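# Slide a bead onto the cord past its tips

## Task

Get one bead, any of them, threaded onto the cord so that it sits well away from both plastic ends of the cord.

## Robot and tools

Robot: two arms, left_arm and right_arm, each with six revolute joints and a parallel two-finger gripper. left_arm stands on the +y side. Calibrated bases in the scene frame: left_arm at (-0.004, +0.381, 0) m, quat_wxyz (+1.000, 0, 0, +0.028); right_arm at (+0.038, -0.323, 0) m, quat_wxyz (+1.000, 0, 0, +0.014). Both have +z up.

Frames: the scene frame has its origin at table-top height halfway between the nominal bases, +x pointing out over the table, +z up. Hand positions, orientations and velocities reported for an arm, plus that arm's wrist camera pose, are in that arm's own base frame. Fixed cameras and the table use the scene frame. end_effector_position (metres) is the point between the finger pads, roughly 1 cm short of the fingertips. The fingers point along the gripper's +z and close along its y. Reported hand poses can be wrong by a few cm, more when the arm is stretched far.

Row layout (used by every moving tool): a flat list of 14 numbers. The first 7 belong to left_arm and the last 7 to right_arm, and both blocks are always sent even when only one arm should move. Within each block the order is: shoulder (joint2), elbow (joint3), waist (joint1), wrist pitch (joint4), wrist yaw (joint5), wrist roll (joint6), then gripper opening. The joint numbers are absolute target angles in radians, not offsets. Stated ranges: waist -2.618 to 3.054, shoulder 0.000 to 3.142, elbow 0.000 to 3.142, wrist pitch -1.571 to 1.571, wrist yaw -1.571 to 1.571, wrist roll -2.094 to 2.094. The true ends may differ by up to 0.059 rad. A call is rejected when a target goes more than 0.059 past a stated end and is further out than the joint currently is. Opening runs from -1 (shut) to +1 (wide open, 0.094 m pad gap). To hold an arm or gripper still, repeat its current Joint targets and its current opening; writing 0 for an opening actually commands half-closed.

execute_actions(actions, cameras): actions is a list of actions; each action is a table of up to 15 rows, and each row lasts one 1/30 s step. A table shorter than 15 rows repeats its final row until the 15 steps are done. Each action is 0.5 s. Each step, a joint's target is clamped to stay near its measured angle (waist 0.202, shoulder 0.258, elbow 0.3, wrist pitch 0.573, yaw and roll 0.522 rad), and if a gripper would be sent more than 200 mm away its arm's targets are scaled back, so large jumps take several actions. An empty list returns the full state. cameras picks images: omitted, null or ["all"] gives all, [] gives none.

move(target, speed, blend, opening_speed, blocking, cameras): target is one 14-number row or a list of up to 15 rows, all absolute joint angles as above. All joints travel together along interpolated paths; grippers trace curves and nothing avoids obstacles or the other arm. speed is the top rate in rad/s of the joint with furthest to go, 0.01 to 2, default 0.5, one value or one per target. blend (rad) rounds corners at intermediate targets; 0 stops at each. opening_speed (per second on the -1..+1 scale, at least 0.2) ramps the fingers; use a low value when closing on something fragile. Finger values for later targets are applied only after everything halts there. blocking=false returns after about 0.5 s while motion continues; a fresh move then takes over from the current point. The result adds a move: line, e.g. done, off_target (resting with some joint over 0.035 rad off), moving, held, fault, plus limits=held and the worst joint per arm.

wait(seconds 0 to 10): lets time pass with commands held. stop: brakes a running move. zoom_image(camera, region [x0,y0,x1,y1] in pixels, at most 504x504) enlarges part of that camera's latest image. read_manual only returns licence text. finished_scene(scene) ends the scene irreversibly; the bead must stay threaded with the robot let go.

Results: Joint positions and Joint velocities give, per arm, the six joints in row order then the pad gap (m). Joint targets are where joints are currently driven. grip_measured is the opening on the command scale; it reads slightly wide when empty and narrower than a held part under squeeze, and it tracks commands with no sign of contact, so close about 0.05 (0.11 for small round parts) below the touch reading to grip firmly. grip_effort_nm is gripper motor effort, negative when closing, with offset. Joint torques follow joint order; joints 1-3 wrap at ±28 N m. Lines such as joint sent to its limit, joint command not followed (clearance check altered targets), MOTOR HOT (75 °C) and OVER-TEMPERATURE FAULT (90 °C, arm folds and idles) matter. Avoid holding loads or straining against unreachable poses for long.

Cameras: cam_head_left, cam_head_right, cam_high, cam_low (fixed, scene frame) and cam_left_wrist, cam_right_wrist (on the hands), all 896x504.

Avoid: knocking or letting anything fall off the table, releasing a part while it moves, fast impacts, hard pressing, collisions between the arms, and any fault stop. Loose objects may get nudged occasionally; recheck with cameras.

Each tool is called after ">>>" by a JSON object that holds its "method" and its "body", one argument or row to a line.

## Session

>>> {"method": "execute_actions", "body": {
  "actions": []
}}

Scene clock: 0.00 s.
left_arm: end_effector_position=(+0.4037, +0.0121, +0.1102) grip_measured=+1.000 grip_effort_nm=n/a end_effector_quat_wxyz=(+0.590, -0.022, +0.806, +0.037) | right_arm: end_effector_position=(+0.4107, -0.0136, +0.1308) grip_measured=+1.000 grip_effort_nm=n/a end_effector_quat_wxyz=(+0.636, +0.016, +0.771, -0.041)
Joint names: [shoulder, elbow, waist, wrist pitch, wrist yaw, wrist roll]
Joint positions: left_arm=[1.534 0.395 -0.018 0.833 -0.104 0.002 0.094] | right_arm=[1.572 0.383 0.002 0.999 0.086 -0.027 0.094]
Joint velocities: within noise
Joint torques (N m): no reading
Heat: left arm: 27 °C; right arm: 24 °C.
Joint targets: left_arm=[1.524 0.405 -0.018 0.843 -0.105 0.001] | right_arm=[1.562 0.392 0.002 1.009 0.087 -0.027]
Tool commands: left_gripper/opening=+1.0 right_gripper/opening=+1.0
camera_calibration:
cam_left_wrist: T_world_to_cam=[[0.0385509, -0.987034, -0.155814, 0.0180216], [-0.870665, 0.0433399, -0.489963, 0.43087], [0.490363, 0.15455, -0.857705, 0.00783806], [0, 0, 0, 1]] pos_world=[0.370606, -0.00209731, 0.220641]
cam_right_wrist: T_world_to_cam=[[-0.0964274, -0.993729, -0.0566057, 0.0354287], [-0.795916, 0.111132, -0.59512, 0.431389], [0.597678, -0.0123325, -0.801641, -0.0248572], [0, 0, 0, 1]] pos_world=[0.361622, -0.0130412, 0.238807]

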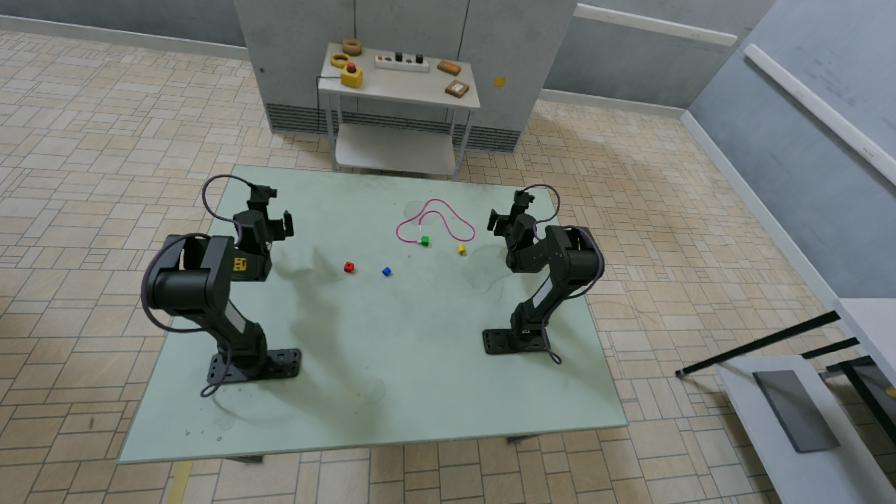

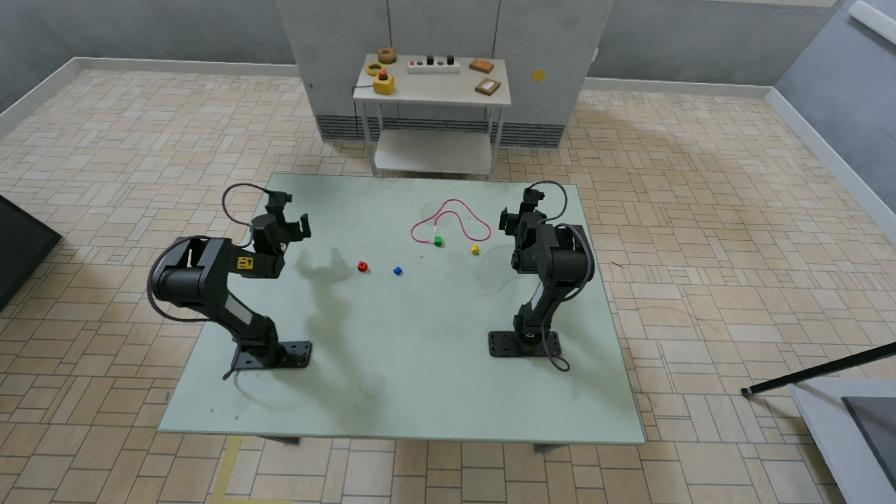

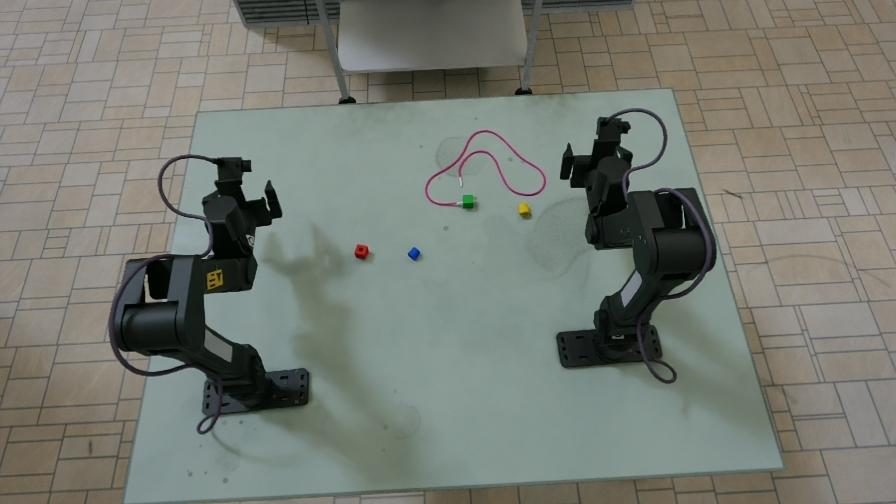

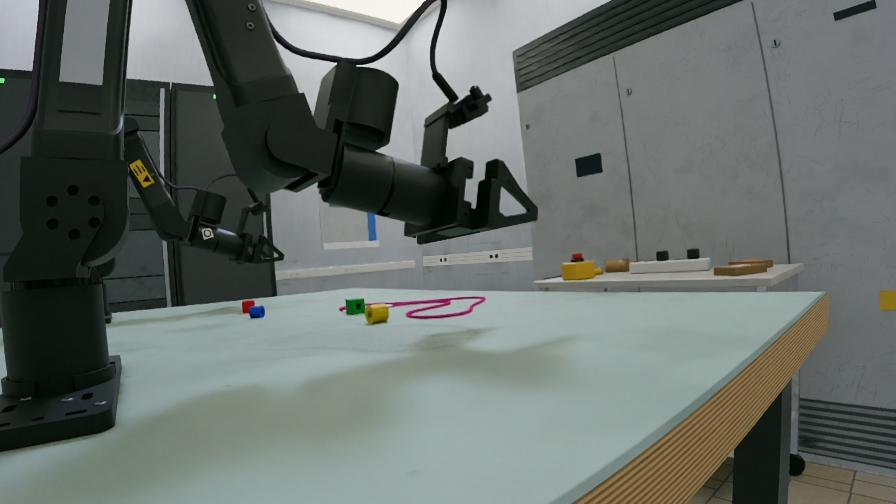

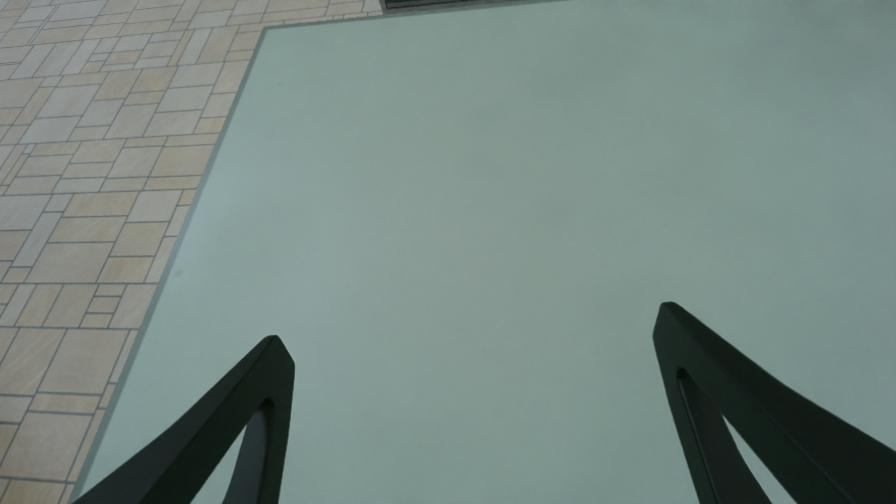

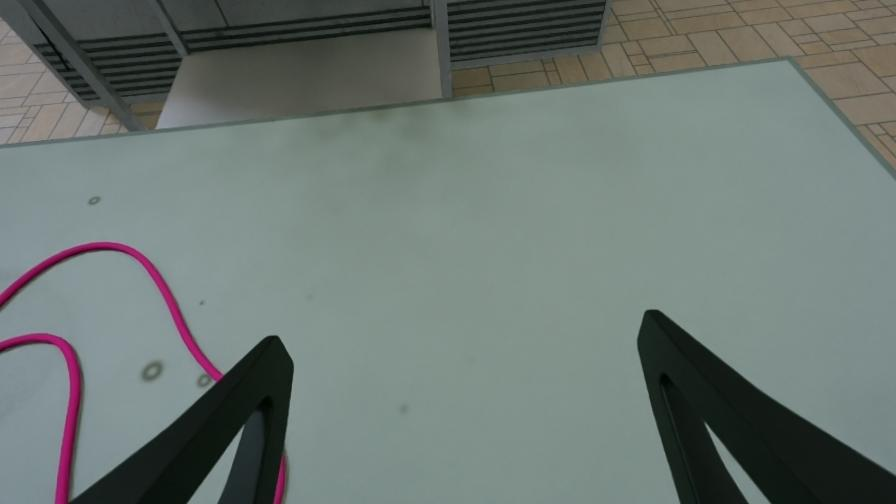

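>>> {"method": "zoom_image", "body": {
  "camera": "cam_high",
  "region": [400, 110, 580, 230]
}}

>>> {"method": "zoom_image", "body": {
  "camera": "cam_high",
  "region": [340, 230, 440, 270]
}}

>>> {"method": "zoom_image", "body": {
  "camera": "cam_low",
  "region": [230, 270, 500, 340]
}}

Scaled by 2.800 from the camera's 896x504 image, which has a finer 1280x720 frame.

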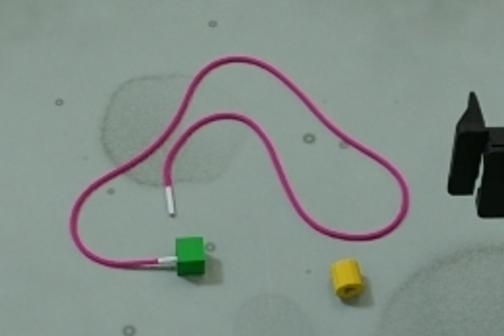

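Scaled by 5.040 from the camera's 896x504 image, which has a finer 1280x720 frame.

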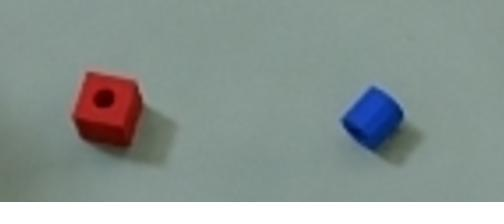

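Scaled by 1.867 from the camera's 896x504 image, which has a finer 1280x720 frame.

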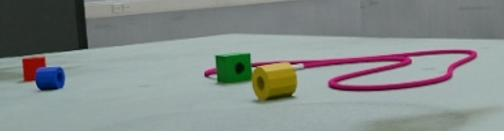

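>>> {"method": "move", "body": {
  "target": [2.187, 2.083, -0.885, -1.467, 0, -0.075, -0.2, 2.303, 2.26, 0.38, -1.354, 0, 0.12, -0.4],
  "speed": 0.9
}}

Scene clock: 123.27 s.
left_arm: end_effector_position=(+0.2648, -0.3227, +0.1218) grip_measured=-0.198 grip_effort_nm=-0.085 end_effector_quat_wxyz=(+0.001, +0.398, +0.917, +0.002) | right_arm: end_effector_position=(+0.4473, +0.1777, +0.1178) grip_measured=-0.397 grip_effort_nm=-0.173 end_effector_quat_wxyz=(+0.080, -0.130, +0.988, +0.018)
Joint positions: left_arm=[2.164 2.054 -0.888 -1.461 -0.004 -0.069 0.038] | right_arm=[2.283 2.219 0.378 -1.343 0.005 0.115 0.028]
Joint torques (N m): left_arm=[-9.4 7.5 0.24 0.29 0.02 -0.06] | right_arm=[-10.84 9.28 0.17 0.23 -0.07 0.06]
Heat: left arm: 30 °C; right arm: 31 °C.
Joint targets: left_arm=[2.187 2.083 -0.885 -1.467 0.000 -0.075] | right_arm=[2.303 2.260 0.380 -1.354 0.000 0.120]
move: off_target (right_arm); right_arm: the elbow is farthest, 0.041 rad from its target
camera_calibration:
cam_left_wrist: T_world_to_cam=[[-0.812146, -0.583451, -0.00172261, 0.0314004], [-0.430512, 0.597262, 0.67671, 0.250232], [-0.393799, 0.55033, -0.736247, 0.484695], [0, 0, 0, 1]]
cam_right_wrist: T_world_to_cam=[[0.163403, -0.986101, -0.0300696, 0.107573], [-0.82218, -0.15296, 0.548291, 0.355532], [-0.54527, -0.0648699, -0.835747, 0.469764], [0, 0, 0, 1]]

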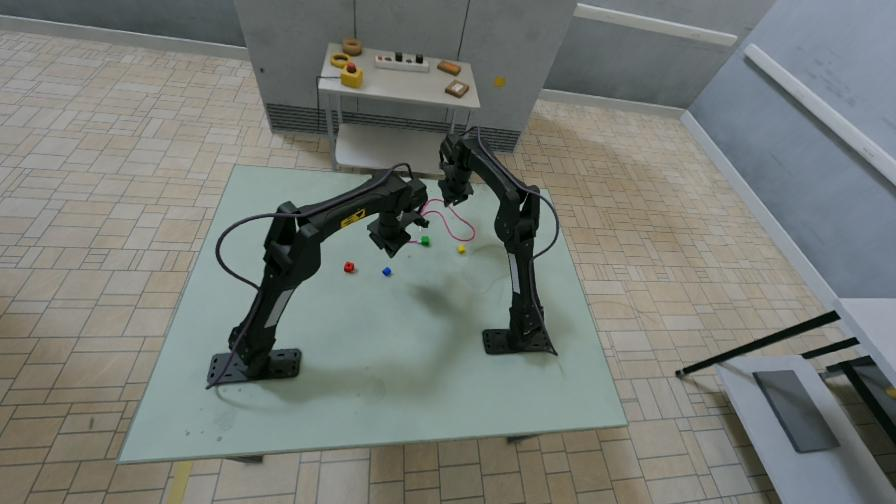

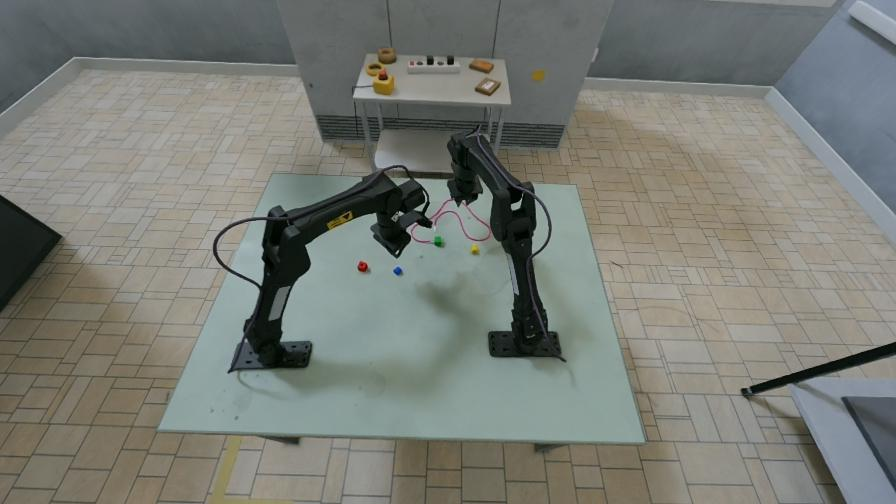

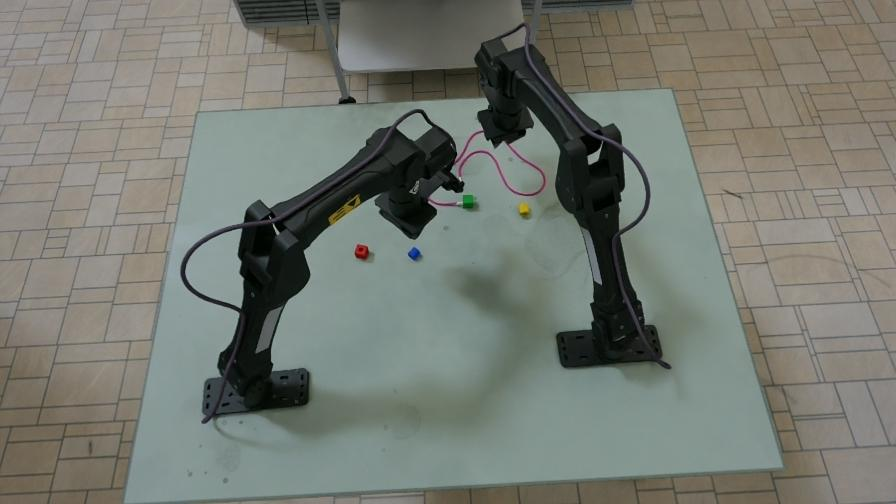

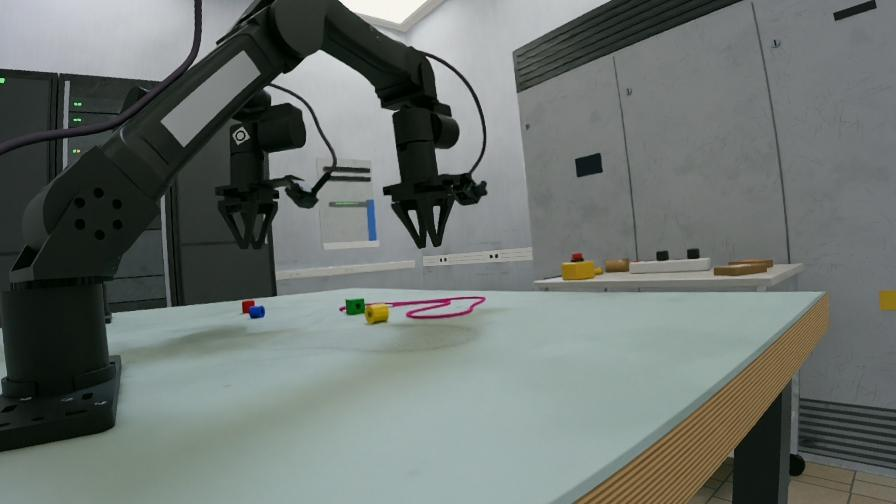

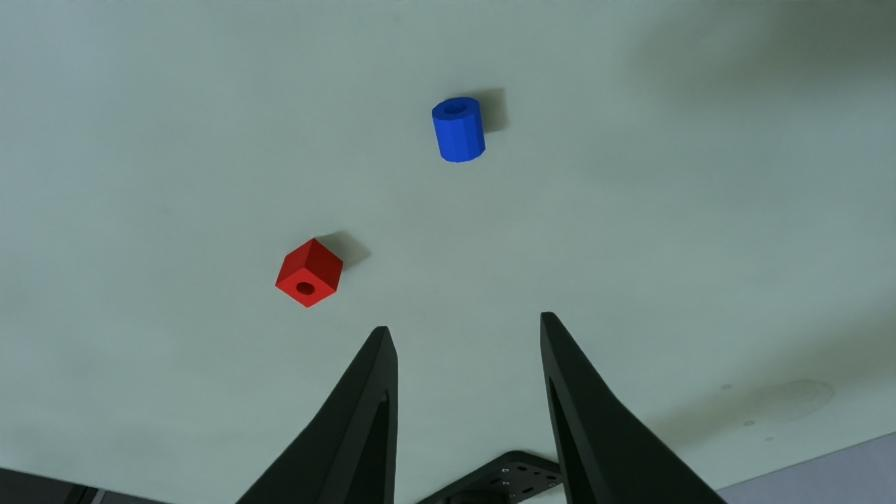

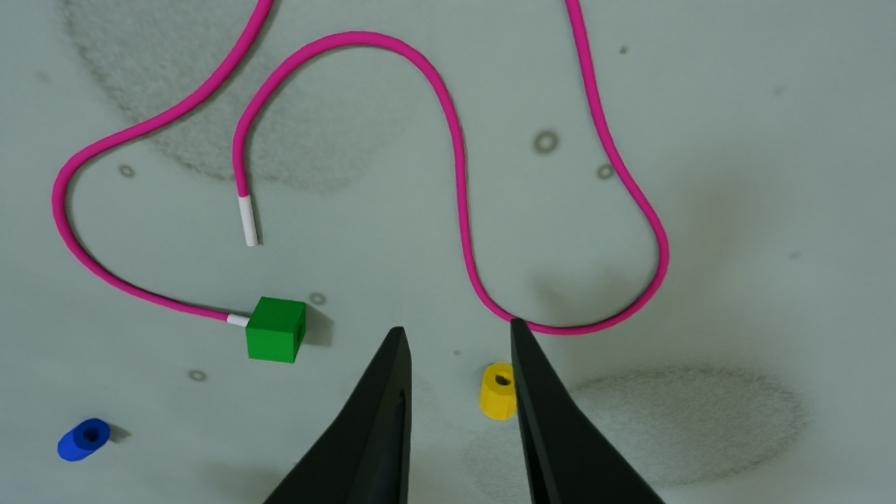

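>>> {"method": "move", "body": {
  "target": [2.237, 1.697, -0.885, -1.060, 0, -0.075, -0.2, 2.303, 1.971, 0.398, -1.085, 0, -0.1, -0.4],
  "speed": 0.5,
  "cameras": ["cam_left_wrist","cam_right_wrist","cam_low"]
}}

Scene clock: 175.13 s.
left_arm: end_effector_position=(+0.2613, -0.3184, +0.0099) grip_measured=-0.198 grip_effort_nm=-0.081 end_effector_quat_wxyz=(-0.017, +0.398, +0.917, +0.011) | right_arm: end_effector_position=(+0.4480, +0.1845, +0.0568) grip_measured=-0.397 grip_effort_nm=-0.168 end_effector_quat_wxyz=(+0.079, -0.239, +0.968, +0.009)
Joint positions: left_arm=[2.221 1.698 -0.888 -1.087 -0.004 -0.069 0.038] | right_arm=[2.288 1.986 0.391 -1.11 0.005 -0.094 0.028]
Joint torques (N m): left_arm=[-10.25 5.04 0.21 0.53 0.02 -0.07] | right_arm=[-11.37 4.98 0.68 0.56 -0.05 -0.04]
Joint targets: left_arm=[2.237 1.697 -0.885 -1.060 0.000 -0.075] | right_arm=[2.303 1.971 0.398 -1.085 0.000 -0.100]
move: done
camera_calibration:
cam_left_wrist: T_world_to_cam=[[-0.81216, -0.583435, 0.000685129, 0.0308549], [-0.413036, 0.575787, 0.7056, 0.310171], [-0.412066, 0.572776, -0.70861, 0.410129], [0, 0, 0, 1]]
cam_right_wrist: T_world_to_cam=[[0.37379, -0.927504, 0.00409885, 0.00535676], [-0.775019, -0.309904, 0.550732, 0.398203], [-0.509536, -0.209035, -0.834672, 0.43012], [0, 0, 0, 1]]
Images, in order: cam_low, cam_left_wrist, cam_right_wrist.

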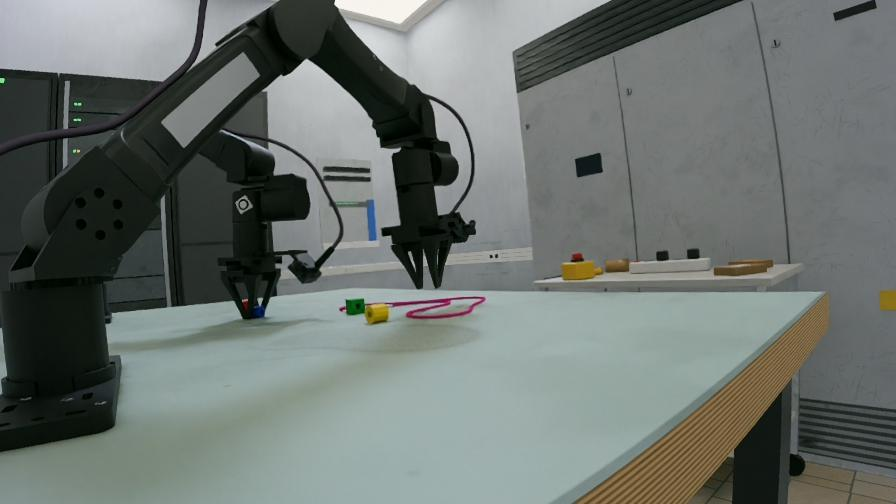

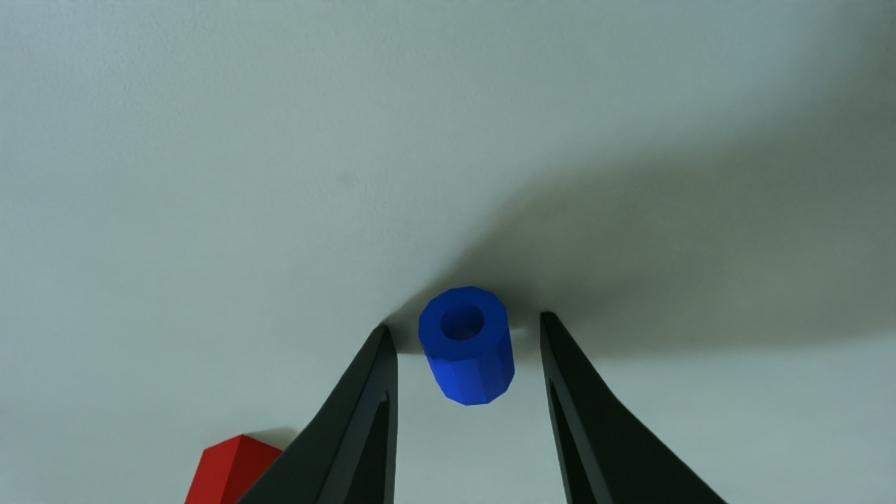

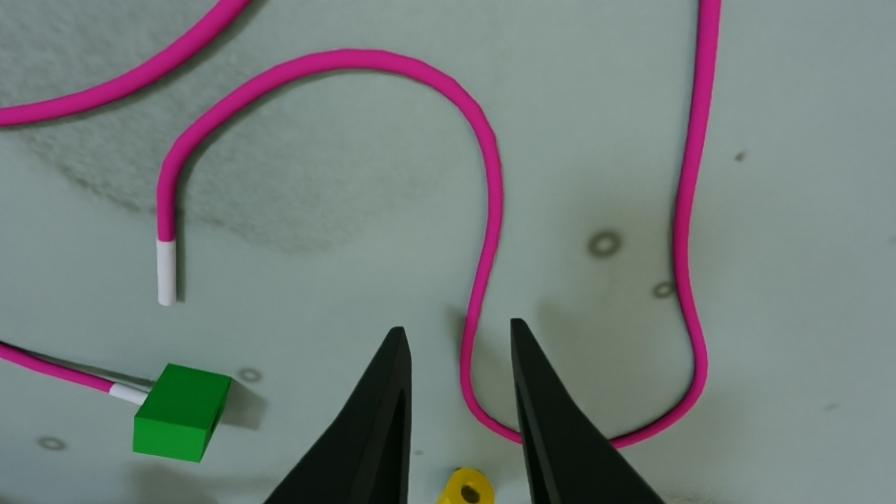

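>>> {"method": "move", "body": {
  "target": [2.237, 1.697, -0.885, -1.060, 0, -0.075, -0.7, 2.318, 1.871, 0.396, -0.97, 0, 0.12, -0.4],
  "speed": 0.25,
  "opening_speed": 0.5,
  "cameras": ["cam_low","cam_left_wrist","cam_right_wrist"]
}}

Scene clock: 209.97 s.
left_arm: end_effector_position=(+0.2630, -0.3209, +0.0098) grip_measured=-0.628 grip_effort_nm=-1.033 end_effector_quat_wxyz=(-0.012, +0.398, +0.917, +0.008) | right_arm: end_effector_position=(+0.4486, +0.1848, +0.0280) grip_measured=-0.397 grip_effort_nm=-0.168 end_effector_quat_wxyz=(+0.081, -0.137, +0.987, +0.018)
Joint positions: left_arm=[2.221 1.698 -0.888 -1.075 -0.002 -0.069 0.017] | right_arm=[2.299 1.888 0.391 -0.994 0.005 0.114 0.028]
Joint torques (N m): left_arm=[-10.29 5.04 0.21 0.43 0 -0.06] | right_arm=[-11.1 4.79 0.49 0.54 -0.07 0.06]
Joint targets: left_arm=[2.237 1.697 -0.885 -1.060 0.000 -0.075] | right_arm=[2.318 1.871 0.396 -0.970 0.000 0.120]
move: done
camera_calibration:
cam_left_wrist: T_world_to_cam=[[-0.812136, -0.583466, 0.00147382, 0.0307419], [-0.41764, 0.58308, 0.696847, 0.31604], [-0.407446, 0.565319, -0.717219, 0.408676], [0, 0, 0, 1]]
cam_right_wrist: T_world_to_cam=[[0.176588, -0.983819, -0.0302689, 0.105317], [-0.820863, -0.164169, 0.547021, 0.408402], [-0.543139, -0.0717507, -0.836571, 0.396252], [0, 0, 0, 1]]
Images, in order: cam_low, cam_left_wrist, cam_right_wrist.

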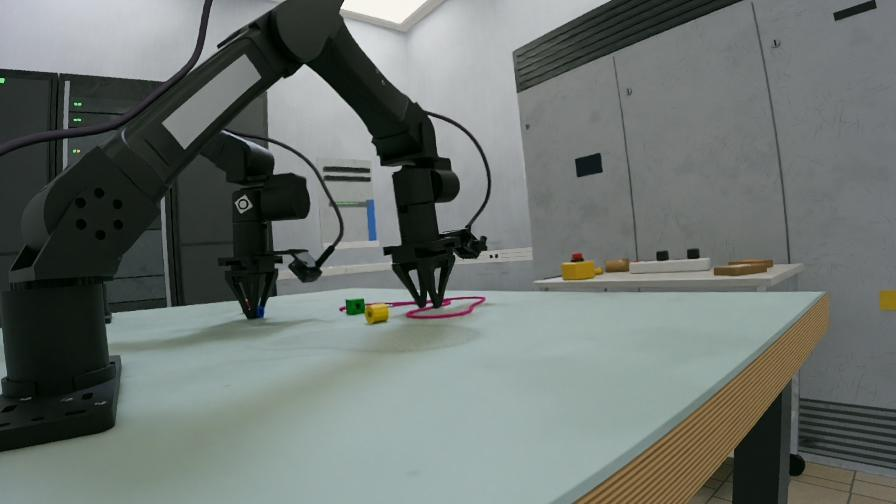

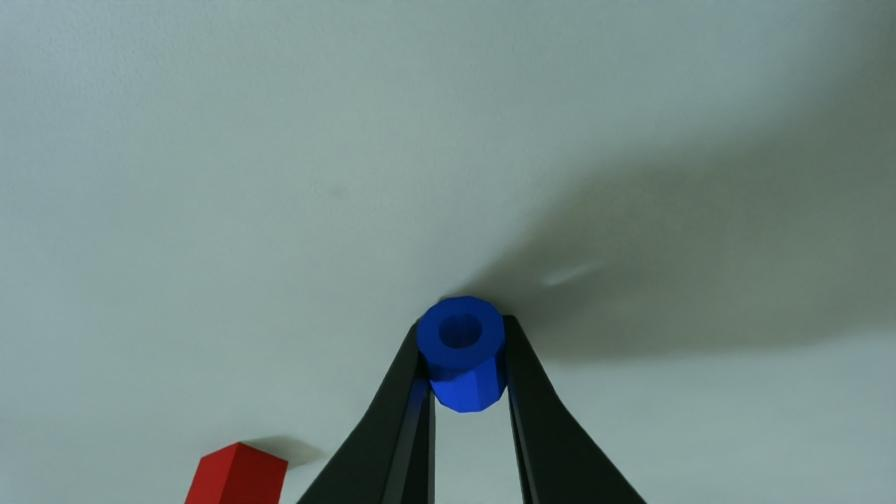

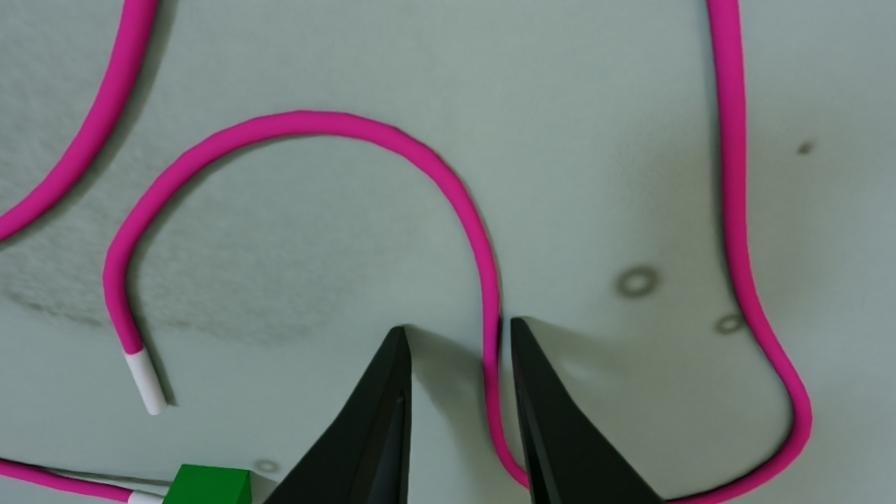

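>>> {"method": "move", "body": {
  "target": [
    [2.237, 1.697, -0.888, -1.060, 0, -0.075, -0.7, 2.318, 1.859, 0.374, -0.958, 0, 0.12, -0.4],
    [2.237, 1.697, -0.888, -1.060, 0, -0.075, -0.7, 2.318, 1.859, 0.374, -0.958, 0, 0.12, -1],
    [2.187, 2.083, -0.898, -1.467, 0, -0.075, -0.7, 2.02, 2.09, 0.374, -1.292, 0, 0.12, -1],
    [1.80, 1.80, -0.898, -1.045, 0, 0, -0.7, 2.02, 2.09, 0.374, -1.292, 0, 0, -1]
  ],
  "speed": [0.3, 0.3, 0.4, 0.6],
  "blend": [0, 0, 0.08, 0],
  "opening_speed": 0.8
}}

Scene clock: 250.70 s.
left_arm: end_effector_position=(+0.2850, -0.3480, +0.2039) grip_measured=-0.628 grip_effort_nm=-1.033 end_effector_quat_wxyz=(+0.212, +0.415, +0.879, -0.100) | right_arm: end_effector_position=(+0.4260, +0.1696, +0.1724) grip_measured=-0.956 grip_effort_nm=-1.057 end_effector_quat_wxyz=(+0.139, -0.183, +0.973, +0.026)
Joint positions: left_arm=[1.838 1.804 -0.888 -1.063 -0.002 -0.005 0.017] | right_arm=[2.058 2.054 0.378 -1.282 0.003 0.006 0.002]
Joint torques (N m): left_arm=[-12.36 5.55 -0.84 1.15 0 0.05] | right_arm=[-13.83 9.02 -0.35 0.46 -0.04 -0.06]
Joint targets: left_arm=[1.800 1.800 -0.898 -1.045 0.000 0.000] | right_arm=[2.020 2.090 0.374 -1.292 0.000 0.000]
move: off_target (left_arm, right_arm); left_arm: the shoulder is farthest, 0.038 rad from its target; right_arm: the shoulder is farthest, 0.038 rad from its target
camera_calibration:
cam_left_wrist: T_world_to_cam=[[-0.839157, -0.540919, -0.0567593, 0.0669429], [-0.534699, 0.801371, 0.268146, 0.40255], [-0.0995601, 0.255366, -0.961705, 0.426489], [0, 0, 0, 1]]
cam_right_wrist: T_world_to_cam=[[0.271202, -0.962142, -0.0270703, 0.0542736], [-0.859443, -0.254725, 0.443252, 0.358007], [-0.433367, -0.0969456, -0.895988, 0.471414], [0, 0, 0, 1]]

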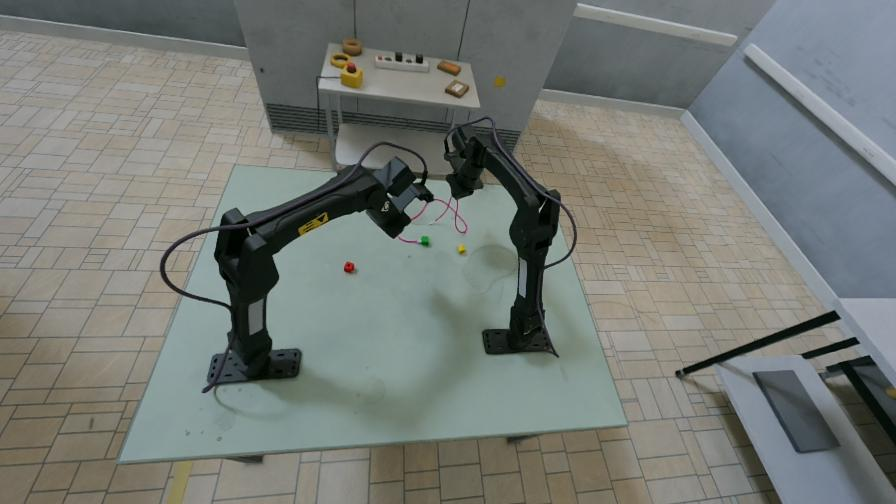

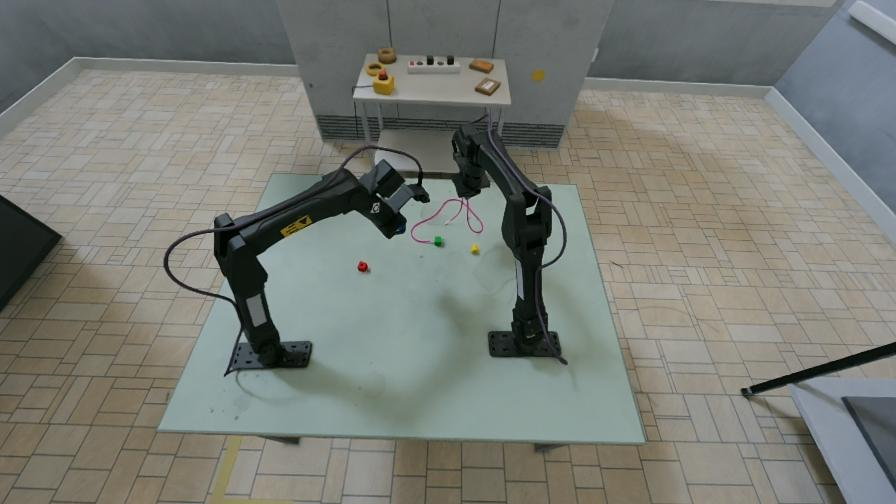

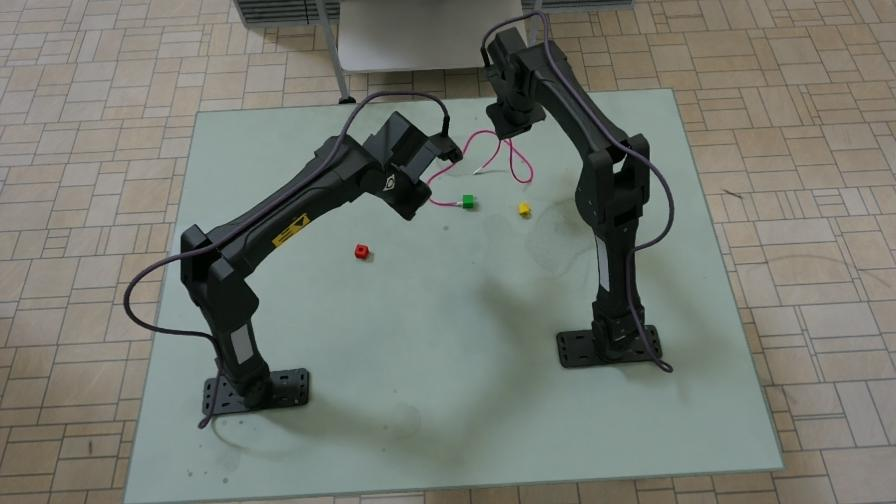

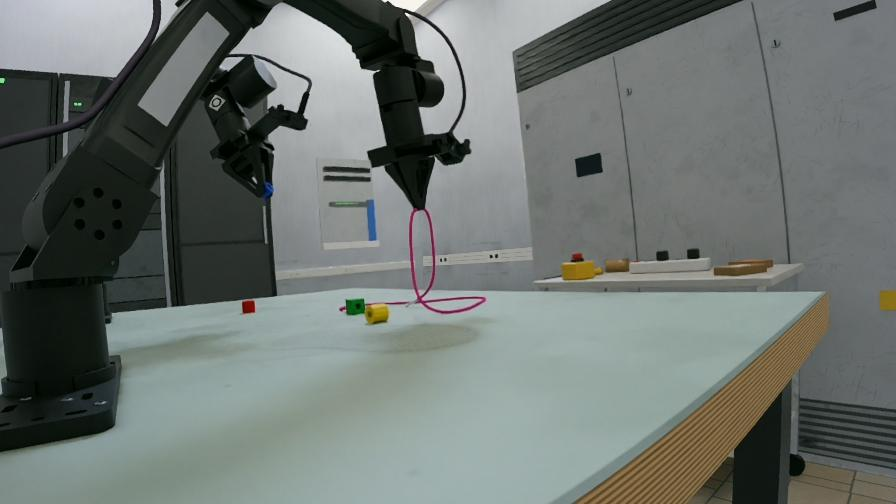

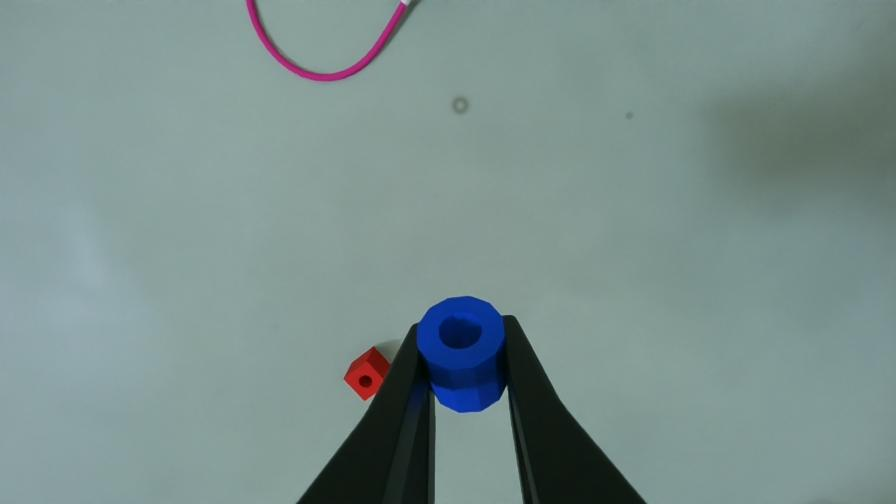

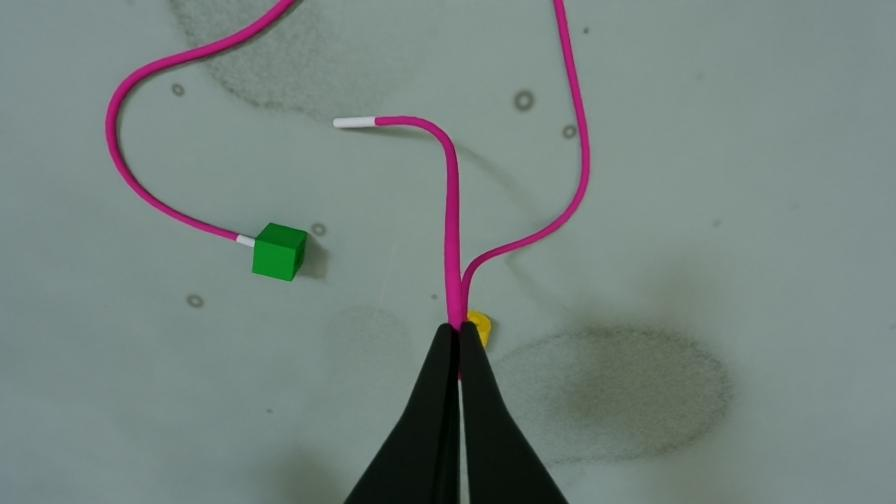

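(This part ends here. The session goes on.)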